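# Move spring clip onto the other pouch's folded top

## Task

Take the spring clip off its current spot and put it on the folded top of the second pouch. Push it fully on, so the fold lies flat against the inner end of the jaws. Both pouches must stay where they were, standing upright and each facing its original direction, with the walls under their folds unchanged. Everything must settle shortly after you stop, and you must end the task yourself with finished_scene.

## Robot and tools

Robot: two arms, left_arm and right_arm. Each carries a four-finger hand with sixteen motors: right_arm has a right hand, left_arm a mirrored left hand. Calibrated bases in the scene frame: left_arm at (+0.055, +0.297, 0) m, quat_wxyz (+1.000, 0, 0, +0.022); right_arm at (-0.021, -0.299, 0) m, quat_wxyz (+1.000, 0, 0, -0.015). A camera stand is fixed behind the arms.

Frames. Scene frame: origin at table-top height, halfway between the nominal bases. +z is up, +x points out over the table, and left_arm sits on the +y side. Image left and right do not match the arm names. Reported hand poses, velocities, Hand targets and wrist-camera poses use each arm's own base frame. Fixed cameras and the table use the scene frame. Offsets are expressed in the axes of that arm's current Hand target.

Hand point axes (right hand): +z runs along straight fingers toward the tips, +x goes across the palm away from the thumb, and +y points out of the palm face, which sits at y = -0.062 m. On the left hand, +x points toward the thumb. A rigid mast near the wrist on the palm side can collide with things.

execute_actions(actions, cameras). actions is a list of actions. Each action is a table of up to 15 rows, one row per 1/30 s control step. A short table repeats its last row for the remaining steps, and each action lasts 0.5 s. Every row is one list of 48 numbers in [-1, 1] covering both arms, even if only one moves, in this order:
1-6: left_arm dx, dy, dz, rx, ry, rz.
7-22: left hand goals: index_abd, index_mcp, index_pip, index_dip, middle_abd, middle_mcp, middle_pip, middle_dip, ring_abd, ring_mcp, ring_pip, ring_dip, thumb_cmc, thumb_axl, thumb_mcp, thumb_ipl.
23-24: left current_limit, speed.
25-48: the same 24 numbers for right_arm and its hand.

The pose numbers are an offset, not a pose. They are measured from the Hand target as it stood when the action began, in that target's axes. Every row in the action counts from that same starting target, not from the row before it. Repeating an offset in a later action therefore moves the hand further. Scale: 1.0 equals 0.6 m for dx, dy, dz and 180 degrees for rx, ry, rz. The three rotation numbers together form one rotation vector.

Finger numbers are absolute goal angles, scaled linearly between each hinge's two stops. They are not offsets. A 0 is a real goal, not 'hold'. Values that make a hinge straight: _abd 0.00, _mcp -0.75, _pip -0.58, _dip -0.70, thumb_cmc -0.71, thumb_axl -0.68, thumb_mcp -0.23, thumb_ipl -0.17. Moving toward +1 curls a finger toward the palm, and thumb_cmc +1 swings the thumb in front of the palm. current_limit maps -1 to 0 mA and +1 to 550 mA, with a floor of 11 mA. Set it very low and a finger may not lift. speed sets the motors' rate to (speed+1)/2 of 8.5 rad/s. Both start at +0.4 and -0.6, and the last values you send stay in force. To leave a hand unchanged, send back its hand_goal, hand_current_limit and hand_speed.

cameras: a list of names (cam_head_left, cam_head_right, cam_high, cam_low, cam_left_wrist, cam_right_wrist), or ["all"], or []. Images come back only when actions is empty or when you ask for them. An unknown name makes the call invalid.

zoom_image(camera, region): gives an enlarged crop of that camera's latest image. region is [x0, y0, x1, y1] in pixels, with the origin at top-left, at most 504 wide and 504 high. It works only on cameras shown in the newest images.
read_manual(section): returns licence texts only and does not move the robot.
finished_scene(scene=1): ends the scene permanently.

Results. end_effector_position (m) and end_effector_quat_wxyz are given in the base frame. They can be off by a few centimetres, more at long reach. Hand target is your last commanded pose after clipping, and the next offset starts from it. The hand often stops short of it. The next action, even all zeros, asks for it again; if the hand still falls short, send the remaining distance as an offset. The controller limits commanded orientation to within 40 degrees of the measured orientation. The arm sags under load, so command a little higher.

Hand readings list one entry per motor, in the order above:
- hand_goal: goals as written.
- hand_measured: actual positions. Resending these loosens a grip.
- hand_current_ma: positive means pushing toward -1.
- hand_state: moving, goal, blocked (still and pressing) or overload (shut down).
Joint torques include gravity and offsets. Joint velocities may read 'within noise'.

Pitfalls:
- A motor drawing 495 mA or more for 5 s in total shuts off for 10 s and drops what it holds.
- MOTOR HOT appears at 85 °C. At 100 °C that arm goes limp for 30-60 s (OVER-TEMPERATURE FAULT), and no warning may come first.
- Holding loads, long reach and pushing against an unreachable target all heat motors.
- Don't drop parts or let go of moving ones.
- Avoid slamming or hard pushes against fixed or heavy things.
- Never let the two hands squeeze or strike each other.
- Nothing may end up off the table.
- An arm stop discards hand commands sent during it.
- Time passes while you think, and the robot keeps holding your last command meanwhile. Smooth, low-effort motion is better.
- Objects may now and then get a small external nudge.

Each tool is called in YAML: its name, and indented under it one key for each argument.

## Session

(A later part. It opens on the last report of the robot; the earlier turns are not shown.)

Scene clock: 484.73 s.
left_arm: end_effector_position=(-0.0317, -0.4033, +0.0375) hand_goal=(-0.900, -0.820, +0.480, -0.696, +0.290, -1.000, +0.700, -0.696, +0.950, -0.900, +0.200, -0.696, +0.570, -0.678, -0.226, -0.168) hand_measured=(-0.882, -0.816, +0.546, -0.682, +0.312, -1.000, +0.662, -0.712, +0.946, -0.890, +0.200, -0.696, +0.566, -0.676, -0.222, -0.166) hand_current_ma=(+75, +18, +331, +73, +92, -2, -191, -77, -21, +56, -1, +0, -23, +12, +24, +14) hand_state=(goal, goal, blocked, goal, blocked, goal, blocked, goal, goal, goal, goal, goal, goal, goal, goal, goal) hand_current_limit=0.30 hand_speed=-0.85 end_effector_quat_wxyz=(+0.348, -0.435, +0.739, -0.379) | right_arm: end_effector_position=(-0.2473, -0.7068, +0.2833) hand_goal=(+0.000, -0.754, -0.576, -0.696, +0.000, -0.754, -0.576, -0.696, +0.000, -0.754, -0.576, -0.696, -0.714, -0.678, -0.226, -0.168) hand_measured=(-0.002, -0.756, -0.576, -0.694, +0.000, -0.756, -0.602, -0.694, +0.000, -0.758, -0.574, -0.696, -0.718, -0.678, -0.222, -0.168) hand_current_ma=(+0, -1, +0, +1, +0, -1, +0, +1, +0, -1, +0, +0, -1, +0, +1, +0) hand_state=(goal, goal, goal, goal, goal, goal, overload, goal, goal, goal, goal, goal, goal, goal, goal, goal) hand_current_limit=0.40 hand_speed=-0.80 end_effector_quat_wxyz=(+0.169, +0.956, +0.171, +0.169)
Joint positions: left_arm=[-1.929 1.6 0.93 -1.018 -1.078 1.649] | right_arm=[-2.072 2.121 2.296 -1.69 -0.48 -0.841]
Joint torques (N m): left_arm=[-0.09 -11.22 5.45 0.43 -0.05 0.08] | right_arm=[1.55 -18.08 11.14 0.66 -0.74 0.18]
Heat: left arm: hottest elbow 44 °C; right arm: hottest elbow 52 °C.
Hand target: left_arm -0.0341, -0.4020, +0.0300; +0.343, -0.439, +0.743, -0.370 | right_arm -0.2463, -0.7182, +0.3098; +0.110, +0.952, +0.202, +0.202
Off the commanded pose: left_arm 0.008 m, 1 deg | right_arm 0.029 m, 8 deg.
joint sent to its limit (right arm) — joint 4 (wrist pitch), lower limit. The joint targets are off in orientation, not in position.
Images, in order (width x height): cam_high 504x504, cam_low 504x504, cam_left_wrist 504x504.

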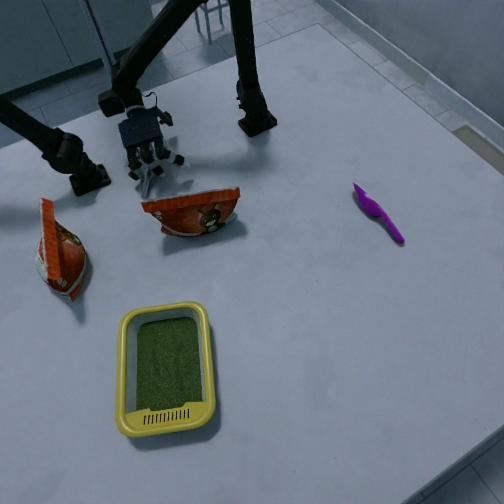

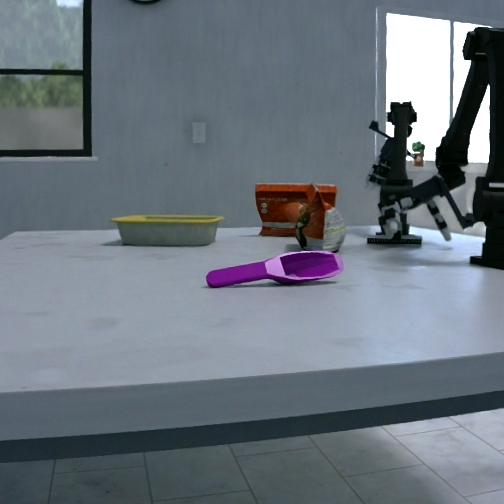

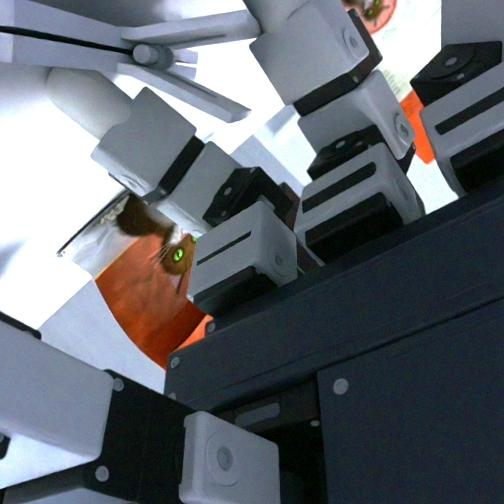

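execute_actions:
  actions:
    - [[0,0,0,0,0,0,-0.88,-1.0,0.55,-0.696,0.2,-1.0,0.66,-0.696,0.95,-0.9,0.2,-0.696,0.571,-0.678,-0.226,-0.168,0.2,-0.85,0,0,0,0,0,0,0,-0.754,-0.576,-0.696,0,-0.754,-0.576,-0.696,0,-0.754,-0.576,-0.696,-0.714,-0.678,-0.226,-0.168,0.4,-0.8]]
    - [[0,0,0,0,0,0,-0.88,-1.0,0.55,-0.696,0.0,-1.0,0.60,-0.696,0.95,-0.9,0.2,-0.696,0.571,-0.678,-0.226,-0.168,0.2,-0.88,0,0,0,0,0,0,0,-0.754,-0.576,-0.696,0,-0.754,-0.576,-0.696,0,-0.754,-0.576,-0.696,-0.714,-0.678,-0.226,-0.168,0.4,-0.8]]
  cameras: ["cam_high","cam_low","cam_left_wrist"]

zoom_image:
  camera: "cam_low"
  region: [350, 170, 450, 260]

zoom_image:
  camera: "cam_high"
  region: [120, 130, 190, 200]

Scene clock: 486.30 s.
left_arm: end_effector_position=(-0.0323, -0.4030, +0.0370) hand_goal=(-0.880, -1.000, +0.550, -0.696, +0.000, -1.000, +0.600, -0.696, +0.950, -0.900, +0.200, -0.696, +0.570, -0.678, -0.226, -0.168) hand_measured=(-0.898, -0.836, +0.562, -0.686, +0.106, -1.000, +0.562, -0.712, +0.946, -0.890, +0.200, -0.696, +0.566, -0.676, -0.222, -0.166) hand_current_ma=(-75, +330, +55, +47, +330, -2, -188, -77, -21, +56, -1, +0, -23, +12, +24, +14) hand_state=(goal, blocked, goal, goal, blocked, goal, blocked, goal, goal, goal, goal, goal, goal, goal, goal, goal) hand_current_limit=0.20 hand_speed=-0.88 end_effector_quat_wxyz=(+0.347, -0.436, +0.739, -0.378) | right_arm: end_effector_position=(-0.2473, -0.7068, +0.2833) hand_goal=(+0.000, -0.754, -0.576, -0.696, +0.000, -0.754, -0.576, -0.696, +0.000, -0.754, -0.576, -0.696, -0.714, -0.678, -0.226, -0.168) hand_measured=(-0.002, -0.756, -0.576, -0.694, +0.000, -0.756, -0.602, -0.694, +0.000, -0.758, -0.574, -0.696, -0.718, -0.678, -0.222, -0.168) hand_current_ma=(+0, -1, +0, +1, +0, -1, +0, +1, +0, -1, +0, +0, -1, +0, +1, +0) hand_state=(goal, goal, goal, goal, goal, goal, overload, goal, goal, goal, goal, goal, goal, goal, goal, goal) hand_current_limit=0.40 hand_speed=-0.80 end_effector_quat_wxyz=(+0.169, +0.956, +0.171, +0.169)
Joint positions: left_arm=[-1.929 1.6 0.93 -1.018 -1.074 1.649] | right_arm=[-2.072 2.121 2.296 -1.69 -0.48 -0.841]
Joint torques (N m): left_arm=[-0.32 -11.11 5.48 0.47 -0.22 0.07] | right_arm=[2.08 -17.96 11.43 0.57 -0.75 0.15]
Heat: left arm: hottest elbow 44 °C; right arm: hottest elbow 52 °C.
Hand target: left_arm -0.0341, -0.4020, +0.0300; +0.343, -0.439, +0.743, -0.370 | right_arm -0.2463, -0.7182, +0.3098; +0.110, +0.952, +0.202, +0.202
Off the commanded pose: left_arm 0.007 m, 1 deg | right_arm 0.029 m, 8 deg.
joint sent to its limit (right arm) — joint 4 (wrist pitch), lower limit. The joint targets are off in orientation, not in position.
Images, in order (width x height): cam_high 504x504, cam_low 504x504, cam_left_wrist 504x504.

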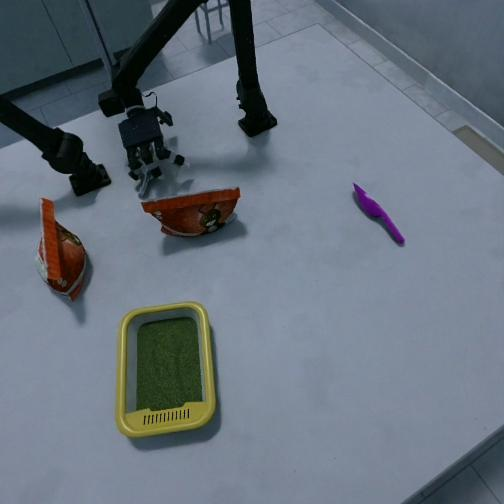

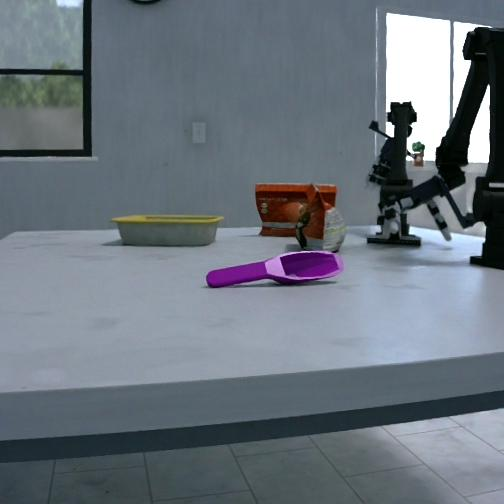

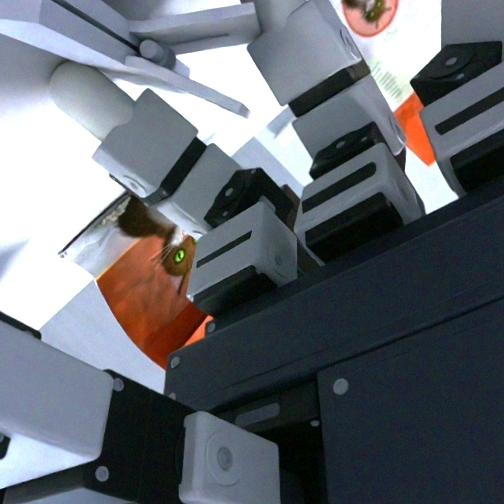

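Scaled by 5.040 from the camera's 504x504 image, which has a finer 720x720 frame.

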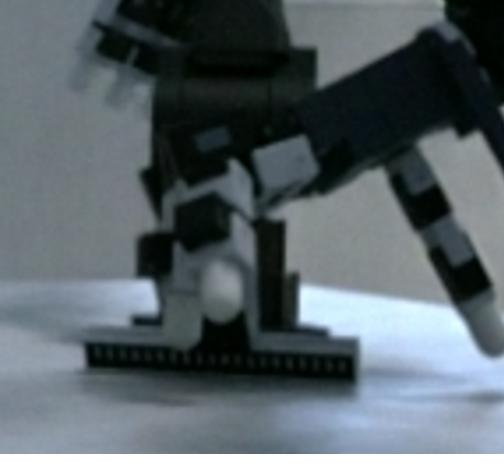

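Scaled by 7.200 from the camera's 504x504 image, which has a finer 720x720 frame.

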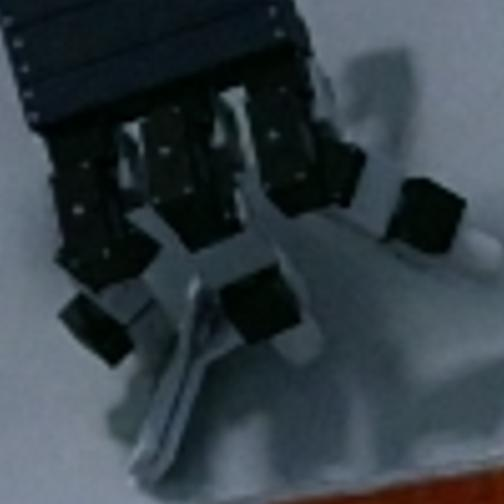

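execute_actions:
  actions:
    - [[0,0,0,0,0,0,-0.93,-1.0,0.55,-0.696,0.25,-1.0,0.60,-0.696,0.95,-0.9,0.2,-0.696,0.571,-0.678,-0.226,-0.168,0.3,-0.85,0,0,0,0,0,0,0,-0.754,-0.576,-0.696,0,-0.754,-0.576,-0.696,0,-0.754,-0.576,-0.696,-0.714,-0.678,-0.226,-0.168,0.4,-0.8]]
    - [[0,0,0,0,0,0,-0.93,-1.0,0.45,-0.696,0.25,-1.0,0.60,-0.696,0.95,-0.9,0.2,-0.696,0.571,-0.678,-0.226,-0.168,0.3,-0.85,0,0,0,0,0,0,0,-0.754,-0.576,-0.696,0,-0.754,-0.576,-0.696,0,-0.754,-0.576,-0.696,-0.714,-0.678,-0.226,-0.168,0.4,-0.8]]
  cameras: ["cam_high","cam_low","cam_left_wrist"]

zoom_image:
  camera: "cam_low"
  region: [350, 170, 450, 260]

zoom_image:
  camera: "cam_high"
  region: [120, 130, 190, 200]

zoom_image:
  camera: "cam_left_wrist"
  region: [0, 0, 300, 180]

Scene clock: 487.87 s.
left_arm: end_effector_position=(-0.0334, -0.4023, +0.0360) hand_goal=(-0.930, -1.000, +0.450, -0.696, +0.250, -1.000, +0.600, -0.696, +0.950, -0.900, +0.200, -0.696, +0.570, -0.678, -0.226, -0.168) hand_measured=(-0.942, -0.874, +0.572, -0.684, +0.260, -1.000, +0.564, -0.710, +0.946, -0.890, +0.200, -0.696, +0.566, -0.676, -0.222, -0.166) hand_current_ma=(-48, +357, +357, +62, +39, -1, -176, -71, -21, +56, -1, +0, -23, +12, +24, +14) hand_state=(goal, blocked, blocked, goal, goal, goal, blocked, goal, goal, goal, goal, goal, goal, goal, goal, goal) hand_current_limit=0.30 hand_speed=-0.85 end_effector_quat_wxyz=(+0.345, -0.437, +0.741, -0.374) | right_arm: end_effector_position=(-0.2473, -0.7068, +0.2833) hand_goal=(+0.000, -0.754, -0.576, -0.696, +0.000, -0.754, -0.576, -0.696, +0.000, -0.754, -0.576, -0.696, -0.714, -0.678, -0.226, -0.168) hand_measured=(-0.002, -0.756, -0.576, -0.694, +0.000, -0.756, -0.602, -0.694, +0.000, -0.758, -0.574, -0.696, -0.718, -0.678, -0.222, -0.168) hand_current_ma=(+0, -1, +0, +1, +0, -1, +0, +1, +0, -1, +0, +0, -1, +0, +1, +0) hand_state=(goal, goal, goal, goal, goal, goal, overload, goal, goal, goal, goal, goal, goal, goal, goal, goal) hand_current_limit=0.40 hand_speed=-0.80 end_effector_quat_wxyz=(+0.169, +0.956, +0.171, +0.169)
Joint positions: left_arm=[-1.928 1.6 0.93 -1.018 -1.065 1.65] | right_arm=[-2.072 2.121 2.296 -1.69 -0.48 -0.841]
Joint torques (N m): left_arm=[-0.21 -10.93 5.46 0.44 -0.59 0.08] | right_arm=[1.55 -17.32 11.41 0.59 -0.77 0.17]
Heat: left arm: hottest elbow 44 °C; right arm: hottest elbow 52 °C.
Hand target: left_arm -0.0341, -0.4020, +0.0300; +0.343, -0.439, +0.743, -0.370 | right_arm -0.2463, -0.7182, +0.3098; +0.110, +0.952, +0.202, +0.202
Off the commanded pose: left_arm 0.006 m, 1 deg | right_arm 0.029 m, 8 deg.
joint sent to its limit (right arm) — joint 4 (wrist pitch), lower limit. The joint targets are off in orientation, not in position.
Images, in order (width x height): cam_high 504x504, cam_low 504x504, cam_left_wrist 504x504.

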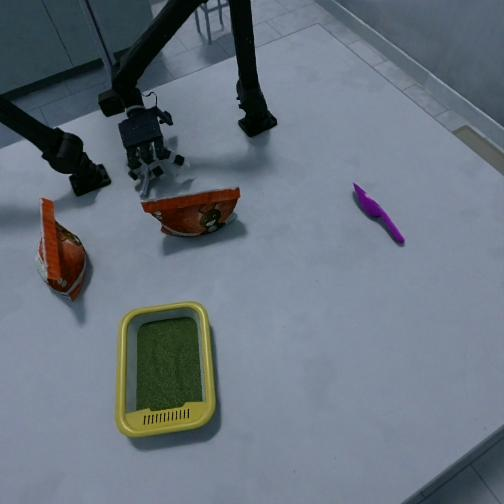

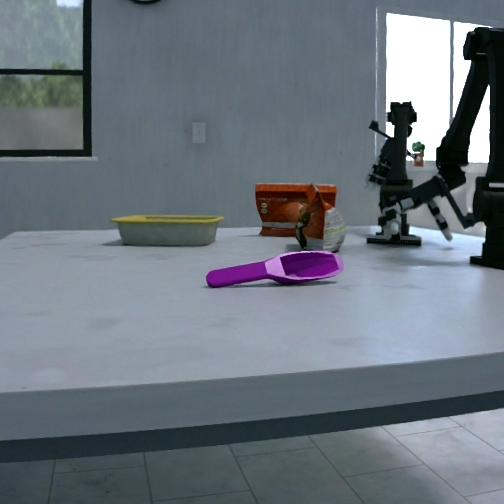

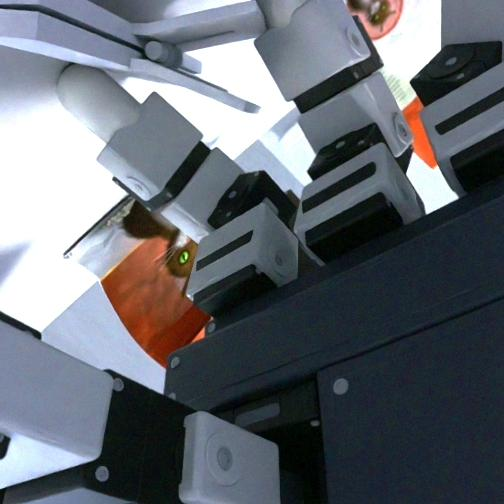

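Scaled by 5.040 from the camera's 504x504 image, which has a finer 720x720 frame.

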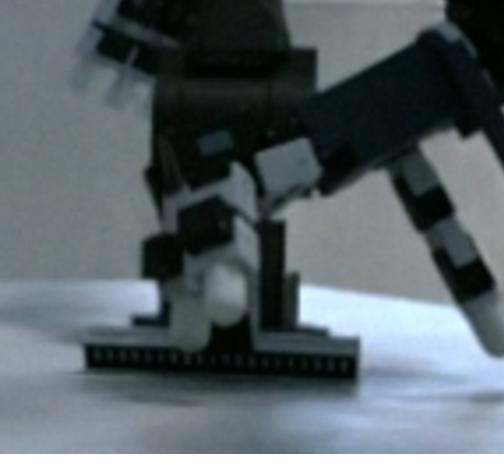

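Scaled by 7.200 from the camera's 504x504 image, which has a finer 720x720 frame.

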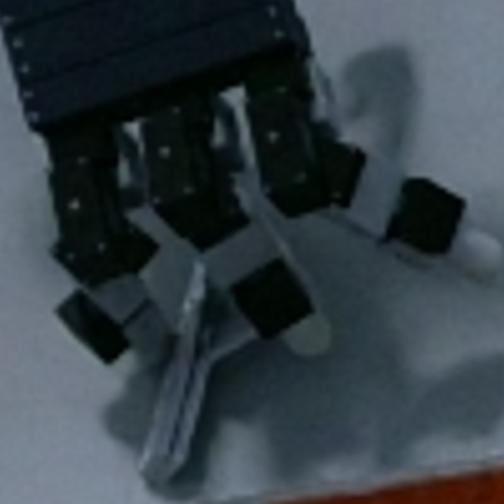

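Scaled by 1.680 from the camera's 504x504 image, which has a finer 720x720 frame.

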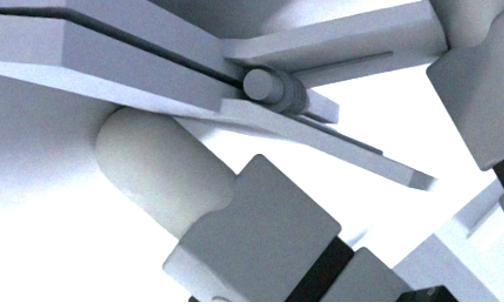

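execute_actions:
  actions:
    - [[-0.0062,-0.0293,-0.0145,0,0,0,-0.93,-1.0,0.50,-0.696,0.2,-1.0,0.56,-0.696,0.95,-0.9,0.2,-0.696,0.571,-0.678,-0.226,-0.168,0.3,-0.85,0,0,0,0,0,0,0,-0.754,-0.576,-0.696,0,-0.754,-0.576,-0.696,0,-0.754,-0.576,-0.696,-0.714,-0.678,-0.226,-0.168,0.4,-0.8]]
  cameras: ["cam_high","cam_low","cam_left_wrist"]

zoom_image:
  camera: "cam_low"
  region: [350, 170, 450, 260]

zoom_image:
  camera: "cam_high"
  region: [120, 130, 190, 200]

zoom_image:
  camera: "cam_left_wrist"
  region: [0, 0, 300, 180]

Scene clock: 488.93 s.
left_arm: end_effector_position=(-0.0327, -0.3966, +0.0387) hand_goal=(-0.930, -1.000, +0.500, -0.696, +0.200, -1.000, +0.560, -0.696, +0.950, -0.900, +0.200, -0.696, +0.570, -0.678, -0.226, -0.168) hand_measured=(-0.934, -0.984, +0.504, -0.694, +0.202, -0.994, +0.558, -0.700, +0.946, -0.890, +0.200, -0.696, +0.566, -0.676, -0.222, -0.166) hand_current_ma=(-14, +79, +17, +11, +11, +26, -13, -15, -21, +56, -1, +0, -22, +12, +24, +14) hand_state=(goal, goal, goal, goal, goal, goal, goal, goal, goal, goal, goal, goal, goal, goal, goal, goal) hand_current_limit=0.30 hand_speed=-0.85 end_effector_quat_wxyz=(+0.350, -0.434, +0.745, -0.367) | right_arm: end_effector_position=(-0.2473, -0.7068, +0.2833) hand_goal=(+0.000, -0.754, -0.576, -0.696, +0.000, -0.754, -0.576, -0.696, +0.000, -0.754, -0.576, -0.696, -0.714, -0.678, -0.226, -0.168) hand_measured=(-0.002, -0.756, -0.576, -0.694, +0.000, -0.756, -0.602, -0.694, +0.000, -0.758, -0.574, -0.696, -0.718, -0.678, -0.222, -0.168) hand_current_ma=(+0, -1, +0, +1, +0, -1, +0, +1, +0, -1, +0, +0, -1, +0, +1, +0) hand_state=(goal, goal, goal, goal, goal, goal, overload, goal, goal, goal, goal, goal, goal, goal, goal, goal) hand_current_limit=0.40 hand_speed=-0.80 end_effector_quat_wxyz=(+0.169, +0.956, +0.171, +0.169)
Joint positions: left_arm=[-1.928 1.591 0.93 -1.045 -1.057 1.65] | right_arm=[-2.072 2.121 2.296 -1.69 -0.48 -0.841]
Joint torques (N m): left_arm=[0.09 -12.92 7.06 -0.51 -0.95 0.13] | right_arm=[1.96 -17.55 11.26 0.79 -0.74 0.16]
Heat: left arm: hottest elbow 44 °C; right arm: hottest elbow 52 °C.
Hand target: left_arm -0.0330, -0.4024, +0.0500; +0.343, -0.439, +0.743, -0.370 | right_arm -0.2463, -0.7182, +0.3098; +0.110, +0.952, +0.202, +0.202
Off the commanded pose: left_arm 0.013 m, 1 deg | right_arm 0.029 m, 8 deg.
joint sent to its limit (right arm) — joint 4 (wrist pitch), lower limit. The joint targets are off in orientation, not in position.
Images, in order (width x height): cam_high 504x504, cam_low 504x504, cam_left_wrist 504x504.

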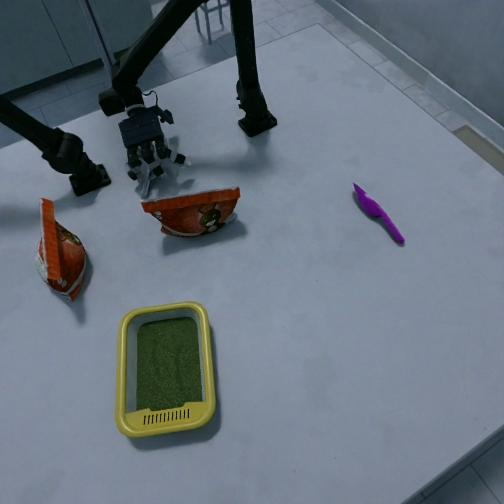

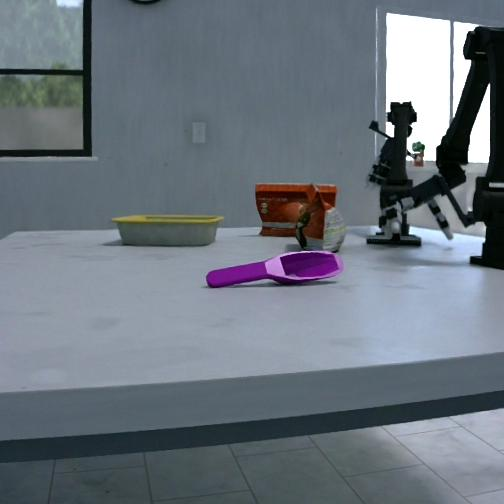

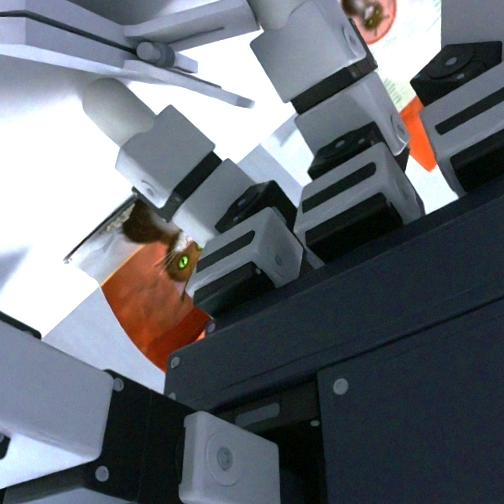

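Scaled by 5.040 from the camera's 504x504 image, which has a finer 720x720 frame.

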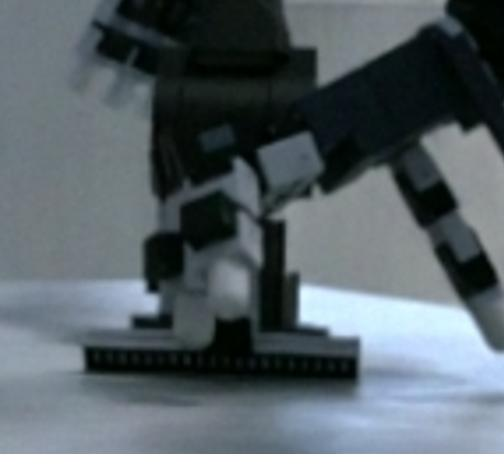

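Scaled by 7.200 from the camera's 504x504 image, which has a finer 720x720 frame.

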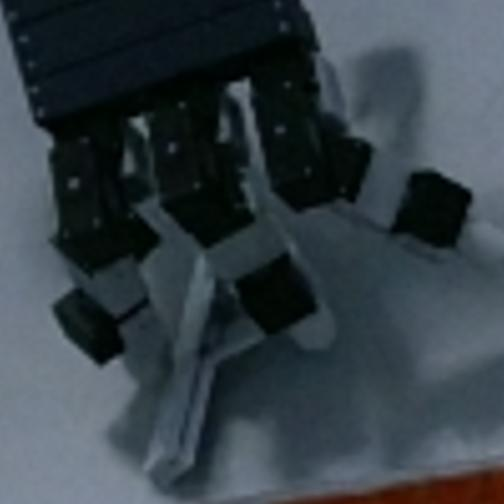

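Scaled by 1.680 from the camera's 504x504 image, which has a finer 720x720 frame.

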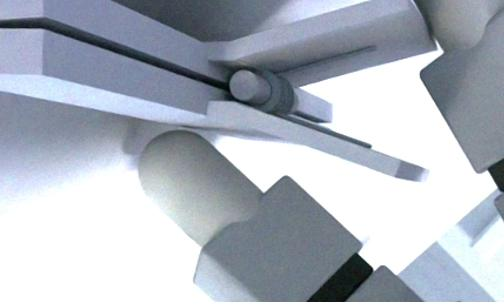

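execute_actions:
  actions:
    - [[0.0267,-0.0073,-0.0036,0,0,0,-0.93,-1.0,0.50,-0.696,0.2,-1.0,0.56,-0.696,0.95,-0.9,0.2,-0.696,0.571,-0.678,-0.226,-0.168,0.3,-0.85,0,0,0,0,0,0,0,-0.754,-0.576,-0.696,0,-0.754,-0.576,-0.696,0,-0.754,-0.576,-0.696,-0.714,-0.678,-0.226,-0.168,0.4,-0.8]]
  cameras: ["cam_high","cam_low","cam_left_wrist"]

zoom_image:
  camera: "cam_low"
  region: [350, 170, 450, 260]

zoom_image:
  camera: "cam_left_wrist"
  region: [0, 0, 300, 180]

Scene clock: 489.80 s.
left_arm: end_effector_position=(-0.0334, -0.3986, +0.0410) hand_goal=(-0.930, -1.000, +0.500, -0.696, +0.200, -1.000, +0.560, -0.696, +0.950, -0.900, +0.200, -0.696, +0.570, -0.678, -0.226, -0.168) hand_measured=(-0.934, -0.986, +0.502, -0.694, +0.202, -0.994, +0.558, -0.698, +0.946, -0.890, +0.200, -0.696, +0.566, -0.676, -0.222, -0.166) hand_current_ma=(-14, +76, +8, +8, +11, +30, -8, -12, -21, +56, -1, +0, -22, +12, +24, +14) hand_state=(goal, goal, goal, goal, goal, goal, goal, goal, goal, goal, goal, goal, goal, goal, goal, goal) hand_current_limit=0.30 hand_speed=-0.85 end_effector_quat_wxyz=(+0.353, -0.432, +0.746, -0.364) | right_arm: end_effector_position=(-0.2473, -0.7068, +0.2833) hand_goal=(+0.000, -0.754, -0.576, -0.696, +0.000, -0.754, -0.576, -0.696, +0.000, -0.754, -0.576, -0.696, -0.714, -0.678, -0.226, -0.168) hand_measured=(-0.002, -0.756, -0.576, -0.694, +0.000, -0.756, -0.602, -0.694, +0.000, -0.758, -0.574, -0.696, -0.718, -0.678, -0.222, -0.168) hand_current_ma=(+0, -1, +0, +1, +0, -1, +0, +1, +0, -1, +0, +0, -1, +0, +1, +0) hand_state=(goal, goal, goal, goal, goal, goal, overload, goal, goal, goal, goal, goal, goal, goal, goal, goal) hand_current_limit=0.40 hand_speed=-0.80 end_effector_quat_wxyz=(+0.169, +0.956, +0.171, +0.169)
Joint positions: left_arm=[-1.928 1.597 0.945 -1.063 -1.057 1.65] | right_arm=[-2.072 2.121 2.296 -1.69 -0.48 -0.841]
Joint torques (N m): left_arm=[0.15 -10.81 9.68 -0.42 -0.93 0.12] | right_arm=[1.85 -18.14 11.19 0.59 -0.74 0.17]
Heat: left arm: hottest elbow 44 °C; right arm: hottest elbow 52 °C.
Hand target: left_arm -0.0391, -0.4180, +0.0518; +0.343, -0.439, +0.743, -0.370 | right_arm -0.2463, -0.7182, +0.3098; +0.110, +0.952, +0.202, +0.202
Off the commanded pose: left_arm 0.023 m, 2 deg | right_arm 0.029 m, 8 deg.
joint sent to its limit (right arm) — joint 4 (wrist pitch), lower limit. The joint targets are off in orientation, not in position.
Images, in order (width x height): cam_high 504x504, cam_low 504x504, cam_left_wrist 504x504.

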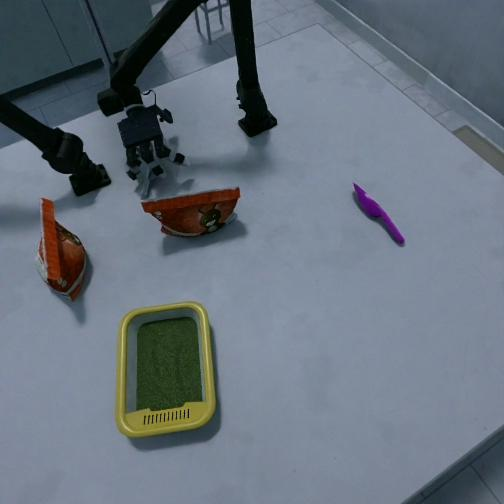

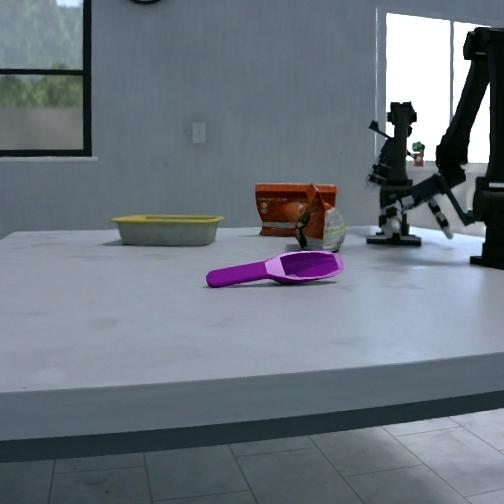

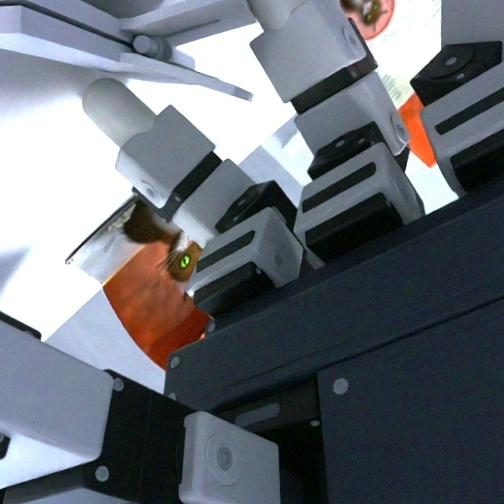

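Scaled by 5.040 from the camera's 504x504 image, which has a finer 720x720 frame.

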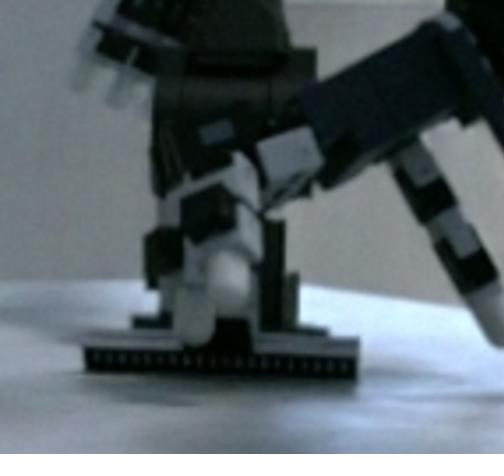

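Scaled by 1.680 from the camera's 504x504 image, which has a finer 720x720 frame.

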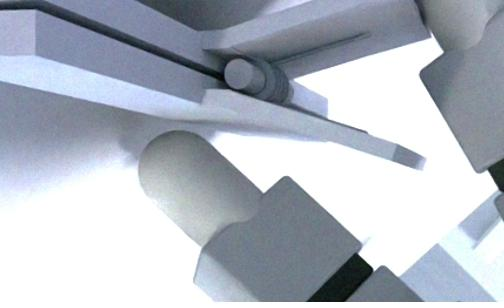

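execute_actions:
  actions:
    - [[0.0133,-0.0073,-0.0036,0,0,0,-0.93,-1.0,0.50,-0.696,0.2,-1.0,0.56,-0.696,0.95,-0.9,0.2,-0.696,0.571,-0.678,-0.226,-0.168,0.3,-0.85,0,0,0,0,0,0,0,-0.754,-0.576,-0.696,0,-0.754,-0.576,-0.696,0,-0.754,-0.576,-0.696,-0.714,-0.678,-0.226,-0.168,0.4,-0.8]]
  cameras: ["cam_high","cam_low","cam_left_wrist"]

zoom_image:
  camera: "cam_low"
  region: [350, 170, 450, 260]

zoom_image:
  camera: "cam_high"
  region: [120, 130, 190, 200]

Scene clock: 490.70 s.
left_arm: end_effector_position=(-0.0364, -0.4065, +0.0444) hand_goal=(-0.930, -1.000, +0.500, -0.696, +0.200, -1.000, +0.560, -0.696, +0.950, -0.900, +0.200, -0.696, +0.570, -0.678, -0.226, -0.168) hand_measured=(-0.934, -0.986, +0.502, -0.694, +0.202, -0.994, +0.558, -0.698, +0.946, -0.890, +0.200, -0.696, +0.566, -0.676, -0.222, -0.166) hand_current_ma=(-14, +76, +8, +8, +11, +30, -8, -12, -21, +56, -1, +0, -22, +12, +24, +14) hand_state=(goal, goal, goal, goal, goal, goal, goal, goal, goal, goal, goal, goal, goal, goal, goal, goal) hand_current_limit=0.30 hand_speed=-0.85 end_effector_quat_wxyz=(+0.353, -0.431, +0.746, -0.364) | right_arm: end_effector_position=(-0.2473, -0.7068, +0.2833) hand_goal=(+0.000, -0.754, -0.576, -0.696, +0.000, -0.754, -0.576, -0.696, +0.000, -0.754, -0.576, -0.696, -0.714, -0.678, -0.226, -0.168) hand_measured=(-0.002, -0.756, -0.576, -0.694, +0.000, -0.756, -0.602, -0.694, +0.000, -0.758, -0.574, -0.696, -0.718, -0.678, -0.222, -0.168) hand_current_ma=(+0, -1, +0, +1, +0, -1, +0, +1, +0, -1, +0, +0, -1, +0, +1, +0) hand_state=(goal, goal, goal, goal, goal, goal, overload, goal, goal, goal, goal, goal, goal, goal, goal, goal) hand_current_limit=0.40 hand_speed=-0.80 end_effector_quat_wxyz=(+0.169, +0.956, +0.171, +0.169)
Joint positions: left_arm=[-1.928 1.611 0.974 -1.079 -1.057 1.65] | right_arm=[-2.072 2.121 2.296 -1.69 -0.48 -0.841]
Joint torques (N m): left_arm=[0.03 -11.28 9.76 -0.44 -0.93 0.11] | right_arm=[1.38 -17.2 11.29 0.62 -0.74 0.15]
Heat: left arm: hottest elbow 44 °C; right arm: hottest elbow 52 °C.
Hand target: left_arm -0.0422, -0.4261, +0.0552; +0.343, -0.439, +0.743, -0.370 | right_arm -0.2463, -0.7182, +0.3098; +0.110, +0.952, +0.202, +0.202
Off the commanded pose: left_arm 0.023 m, 2 deg | right_arm 0.029 m, 8 deg.
joint sent to its limit (right arm) — joint 4 (wrist pitch), lower limit. The joint targets are off in orientation, not in position.
Images, in order (width x height): cam_high 504x504, cam_low 504x504, cam_left_wrist 504x504.

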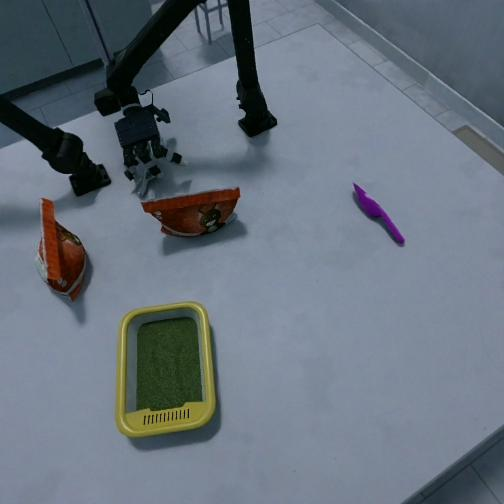

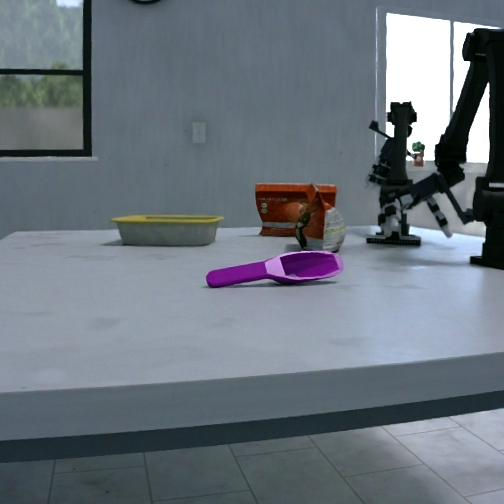

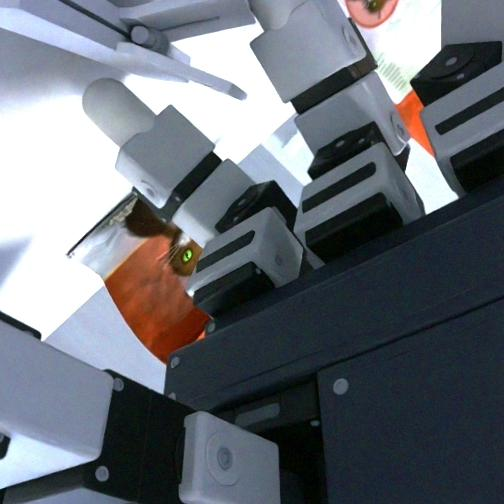

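Scaled by 5.040 from the camera's 504x504 image, which has a finer 720x720 frame.

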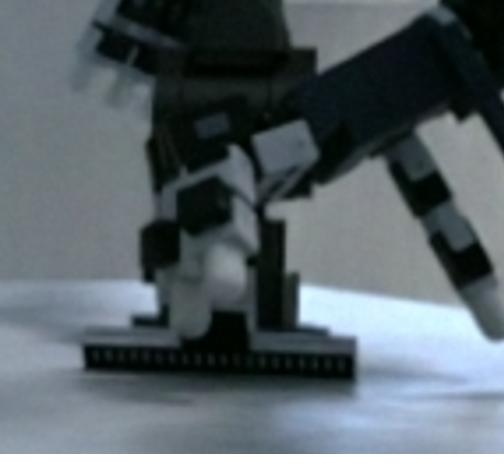

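Scaled by 7.200 from the camera's 504x504 image, which has a finer 720x720 frame.

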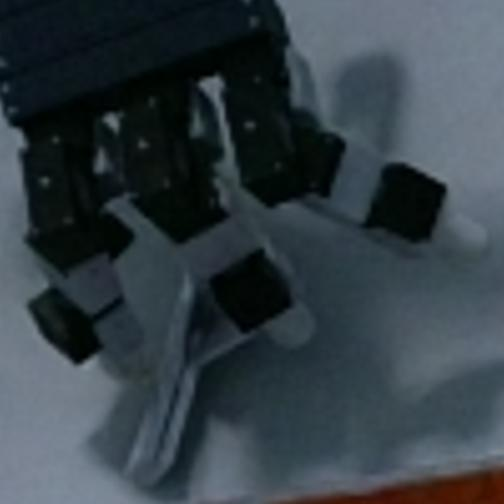

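execute_actions:
  actions:
    - [[0.0167,-0.0088,-0.0044,0,0,0,-0.93,-1.0,0.50,-0.696,0.2,-1.0,0.56,-0.696,0.95,-0.9,0.2,-0.696,0.571,-0.678,-0.226,-0.168,0.3,-0.85,0,0,0,0,0,0,0,-0.754,-0.576,-0.696,0,-0.754,-0.576,-0.696,0,-0.754,-0.576,-0.696,-0.714,-0.678,-0.226,-0.168,0.4,-0.8]]
  cameras: ["cam_high","cam_low","cam_left_wrist"]

zoom_image:
  camera: "cam_low"
  region: [350, 170, 450, 260]

zoom_image:
  camera: "cam_high"
  region: [120, 130, 190, 200]

Scene clock: 491.60 s.
left_arm: end_effector_position=(-0.0399, -0.4159, +0.0487) hand_goal=(-0.930, -1.000, +0.500, -0.696, +0.200, -1.000, +0.560, -0.696, +0.950, -0.900, +0.200, -0.696, +0.570, -0.678, -0.226, -0.168) hand_measured=(-0.934, -0.986, +0.502, -0.694, +0.202, -0.994, +0.558, -0.698, +0.946, -0.890, +0.200, -0.696, +0.566, -0.676, -0.222, -0.166) hand_current_ma=(-14, +76, +8, +8, +12, +27, -8, -11, -21, +56, -1, +0, -22, +12, +24, +14) hand_state=(goal, goal, goal, goal, goal, goal, goal, goal, goal, goal, goal, goal, goal, goal, goal, goal) hand_current_limit=0.30 hand_speed=-0.85 end_effector_quat_wxyz=(+0.354, -0.431, +0.747, -0.363) | right_arm: end_effector_position=(-0.2473, -0.7068, +0.2833) hand_goal=(+0.000, -0.754, -0.576, -0.696, +0.000, -0.754, -0.576, -0.696, +0.000, -0.754, -0.576, -0.696, -0.714, -0.678, -0.226, -0.168) hand_measured=(-0.002, -0.756, -0.576, -0.694, +0.000, -0.756, -0.602, -0.694, +0.000, -0.758, -0.574, -0.696, -0.718, -0.678, -0.222, -0.168) hand_current_ma=(+0, -1, +0, +1, +0, -1, +0, +1, +0, -1, +0, +0, -1, +0, +1, +0) hand_state=(goal, goal, goal, goal, goal, goal, overload, goal, goal, goal, goal, goal, goal, goal, goal, goal) hand_current_limit=0.40 hand_speed=-0.80 end_effector_quat_wxyz=(+0.169, +0.956, +0.171, +0.169)
Joint positions: left_arm=[-1.928 1.628 1.009 -1.1 -1.057 1.65] | right_arm=[-2.072 2.121 2.296 -1.69 -0.48 -0.841]
Joint torques (N m): left_arm=[-0.09 -11.46 9.94 -0.21 -0.93 0.11] | right_arm=[1.61 -17.38 11.26 0.55 -0.78 0.19]
Heat: left arm: hottest elbow 44 °C; right arm: hottest elbow 52 °C.
Hand target: left_arm -0.0461, -0.4364, +0.0591; +0.343, -0.439, +0.743, -0.370 | right_arm -0.2463, -0.7182, +0.3098; +0.110, +0.952, +0.202, +0.202
Off the commanded pose: left_arm 0.024 m, 2 deg | right_arm 0.029 m, 8 deg.
joint sent to its limit (right arm) — joint 4 (wrist pitch), lower limit. The joint targets are off in orientation, not in position.
Images, in order (width x height): cam_high 504x504, cam_low 504x504, cam_left_wrist 504x504.

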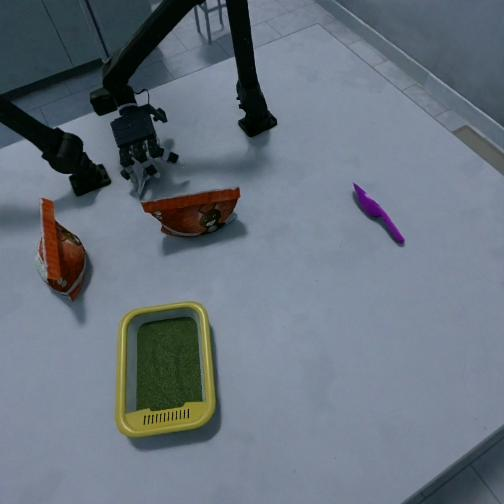

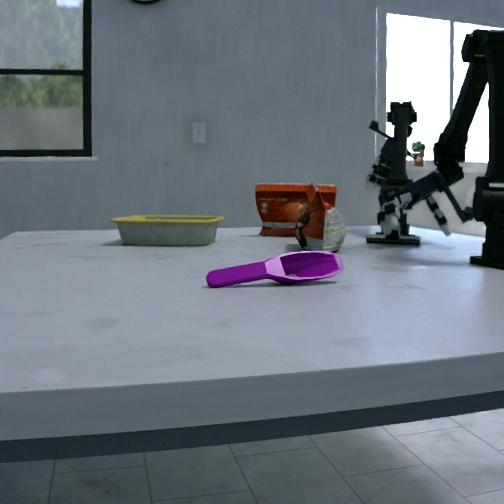

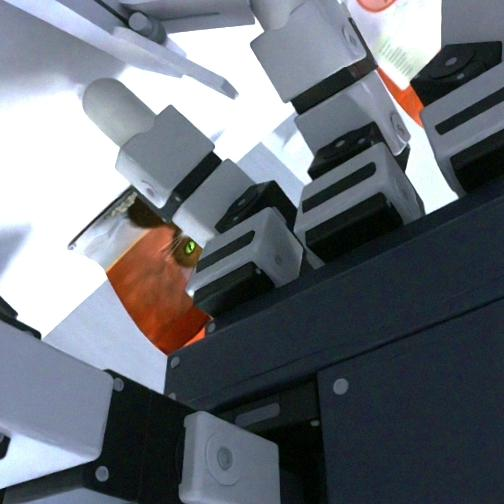

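Scaled by 5.040 from the camera's 504x504 image, which has a finer 720x720 frame.

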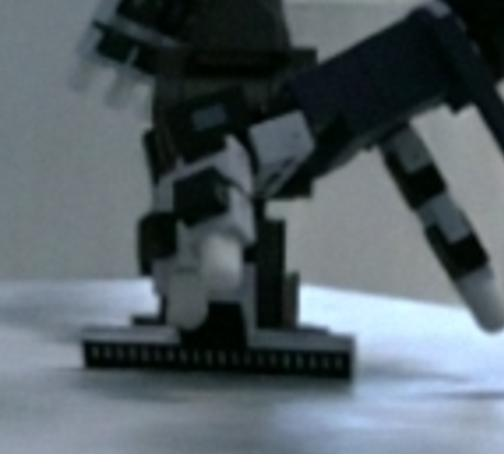

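Scaled by 7.200 from the camera's 504x504 image, which has a finer 720x720 frame.

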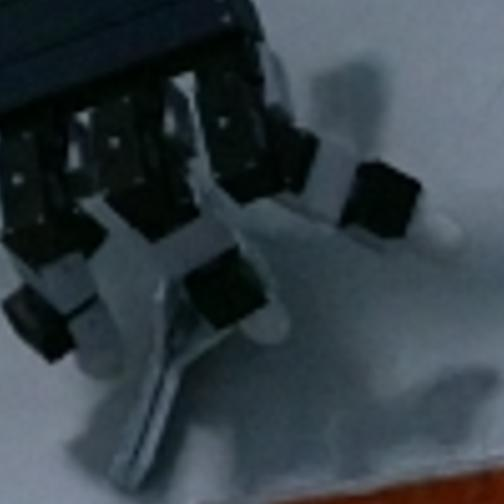

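execute_actions:
  actions:
    - [[0.0120,-0.0205,-0.0101,0,0,0,-0.93,-1.0,0.50,-0.696,0.2,-1.0,0.56,-0.696,0.95,-0.9,0.2,-0.696,0.571,-0.678,-0.226,-0.168,0.3,-0.85,0,0,0,0,0,0,0,-0.754,-0.576,-0.696,0,-0.754,-0.576,-0.696,0,-0.754,-0.576,-0.696,-0.714,-0.678,-0.226,-0.168,0.4,-0.8]]
  cameras: ["cam_high","cam_low","cam_left_wrist"]

zoom_image:
  camera: "cam_low"
  region: [350, 170, 450, 260]

zoom_image:
  camera: "cam_high"
  region: [120, 130, 190, 200]

Scene clock: 492.73 s.
left_arm: end_effector_position=(-0.0446, -0.4286, +0.0599) hand_goal=(-0.930, -1.000, +0.500, -0.696, +0.200, -1.000, +0.560, -0.696, +0.950, -0.900, +0.200, -0.696, +0.570, -0.678, -0.226, -0.168) hand_measured=(-0.934, -0.986, +0.502, -0.694, +0.202, -0.994, +0.558, -0.698, +0.946, -0.890, +0.200, -0.696, +0.566, -0.676, -0.222, -0.166) hand_current_ma=(-14, +75, +8, +8, +10, +28, -8, -11, -21, +56, -1, +0, -22, +12, +24, +14) hand_state=(goal, goal, goal, goal, goal, goal, goal, goal, goal, goal, goal, goal, goal, goal, goal, goal) hand_current_limit=0.30 hand_speed=-0.85 end_effector_quat_wxyz=(+0.351, -0.433, +0.746, -0.365) | right_arm: end_effector_position=(-0.2473, -0.7068, +0.2833) hand_goal=(+0.000, -0.754, -0.576, -0.696, +0.000, -0.754, -0.576, -0.696, +0.000, -0.754, -0.576, -0.696, -0.714, -0.678, -0.226, -0.168) hand_measured=(-0.002, -0.756, -0.576, -0.694, +0.000, -0.756, -0.602, -0.694, +0.000, -0.758, -0.574, -0.696, -0.718, -0.678, -0.222, -0.168) hand_current_ma=(+0, -1, +0, +1, +0, -1, +0, +1, +0, -1, +0, +0, -1, +0, +1, +0) hand_state=(goal, goal, goal, goal, goal, goal, overload, goal, goal, goal, goal, goal, goal, goal, goal, goal) hand_current_limit=0.40 hand_speed=-0.80 end_effector_quat_wxyz=(+0.169, +0.956, +0.171, +0.169)
Joint positions: left_arm=[-1.928 1.637 1.056 -1.13 -1.057 1.65] | right_arm=[-2.072 2.121 2.296 -1.69 -0.48 -0.841]
Joint torques (N m): left_arm=[0.09 -12.28 9.83 -0.61 -0.94 0.14] | right_arm=[2.08 -17.49 11.37 0.5 -0.74 0.21]
Heat: left arm: hottest elbow 44 °C; right arm: hottest elbow 52 °C.
Hand target: left_arm -0.0490, -0.4456, +0.0712; +0.343, -0.439, +0.743, -0.370 | right_arm -0.2463, -0.7182, +0.3098; +0.110, +0.952, +0.202, +0.202
Off the commanded pose: left_arm 0.021 m, 1 deg | right_arm 0.029 m, 8 deg.
joint sent to its limit (right arm) — joint 4 (wrist pitch), lower limit. The joint targets are off in orientation, not in position.
Images, in order (width x height): cam_high 504x504, cam_low 504x504, cam_left_wrist 504x504.

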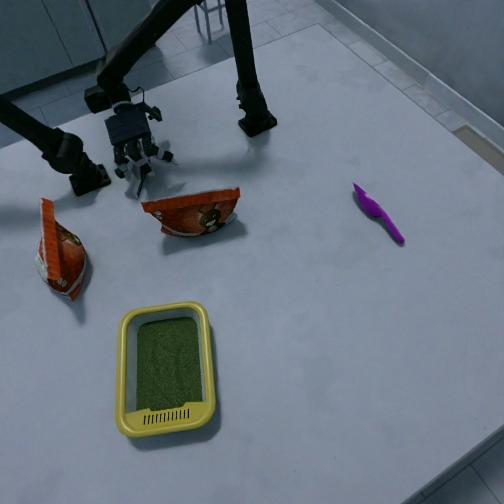

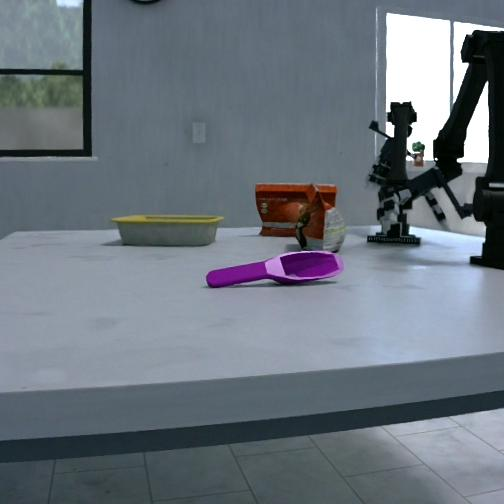

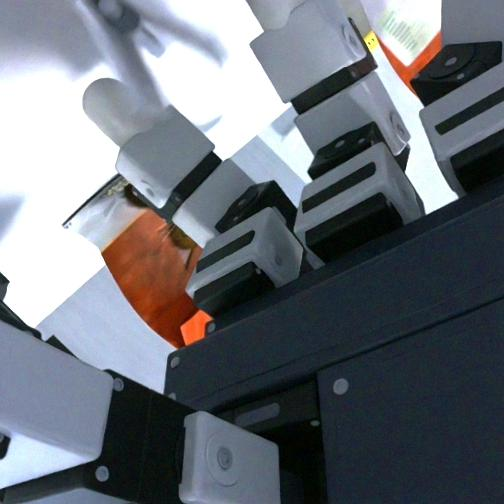

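Scaled by 5.040 from the camera's 504x504 image, which has a finer 720x720 frame.

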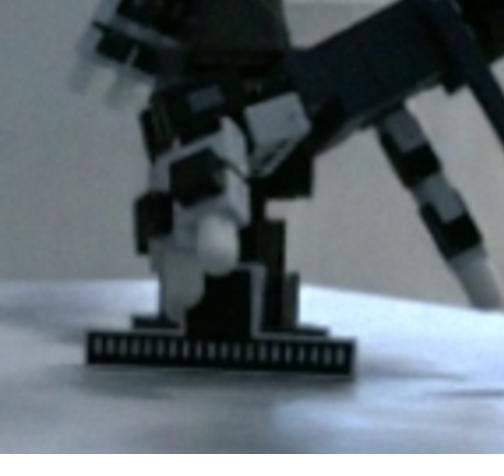

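Scaled by 7.200 from the camera's 504x504 image, which has a finer 720x720 frame.

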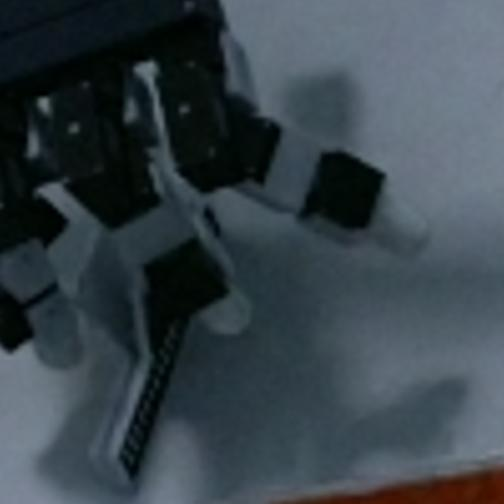

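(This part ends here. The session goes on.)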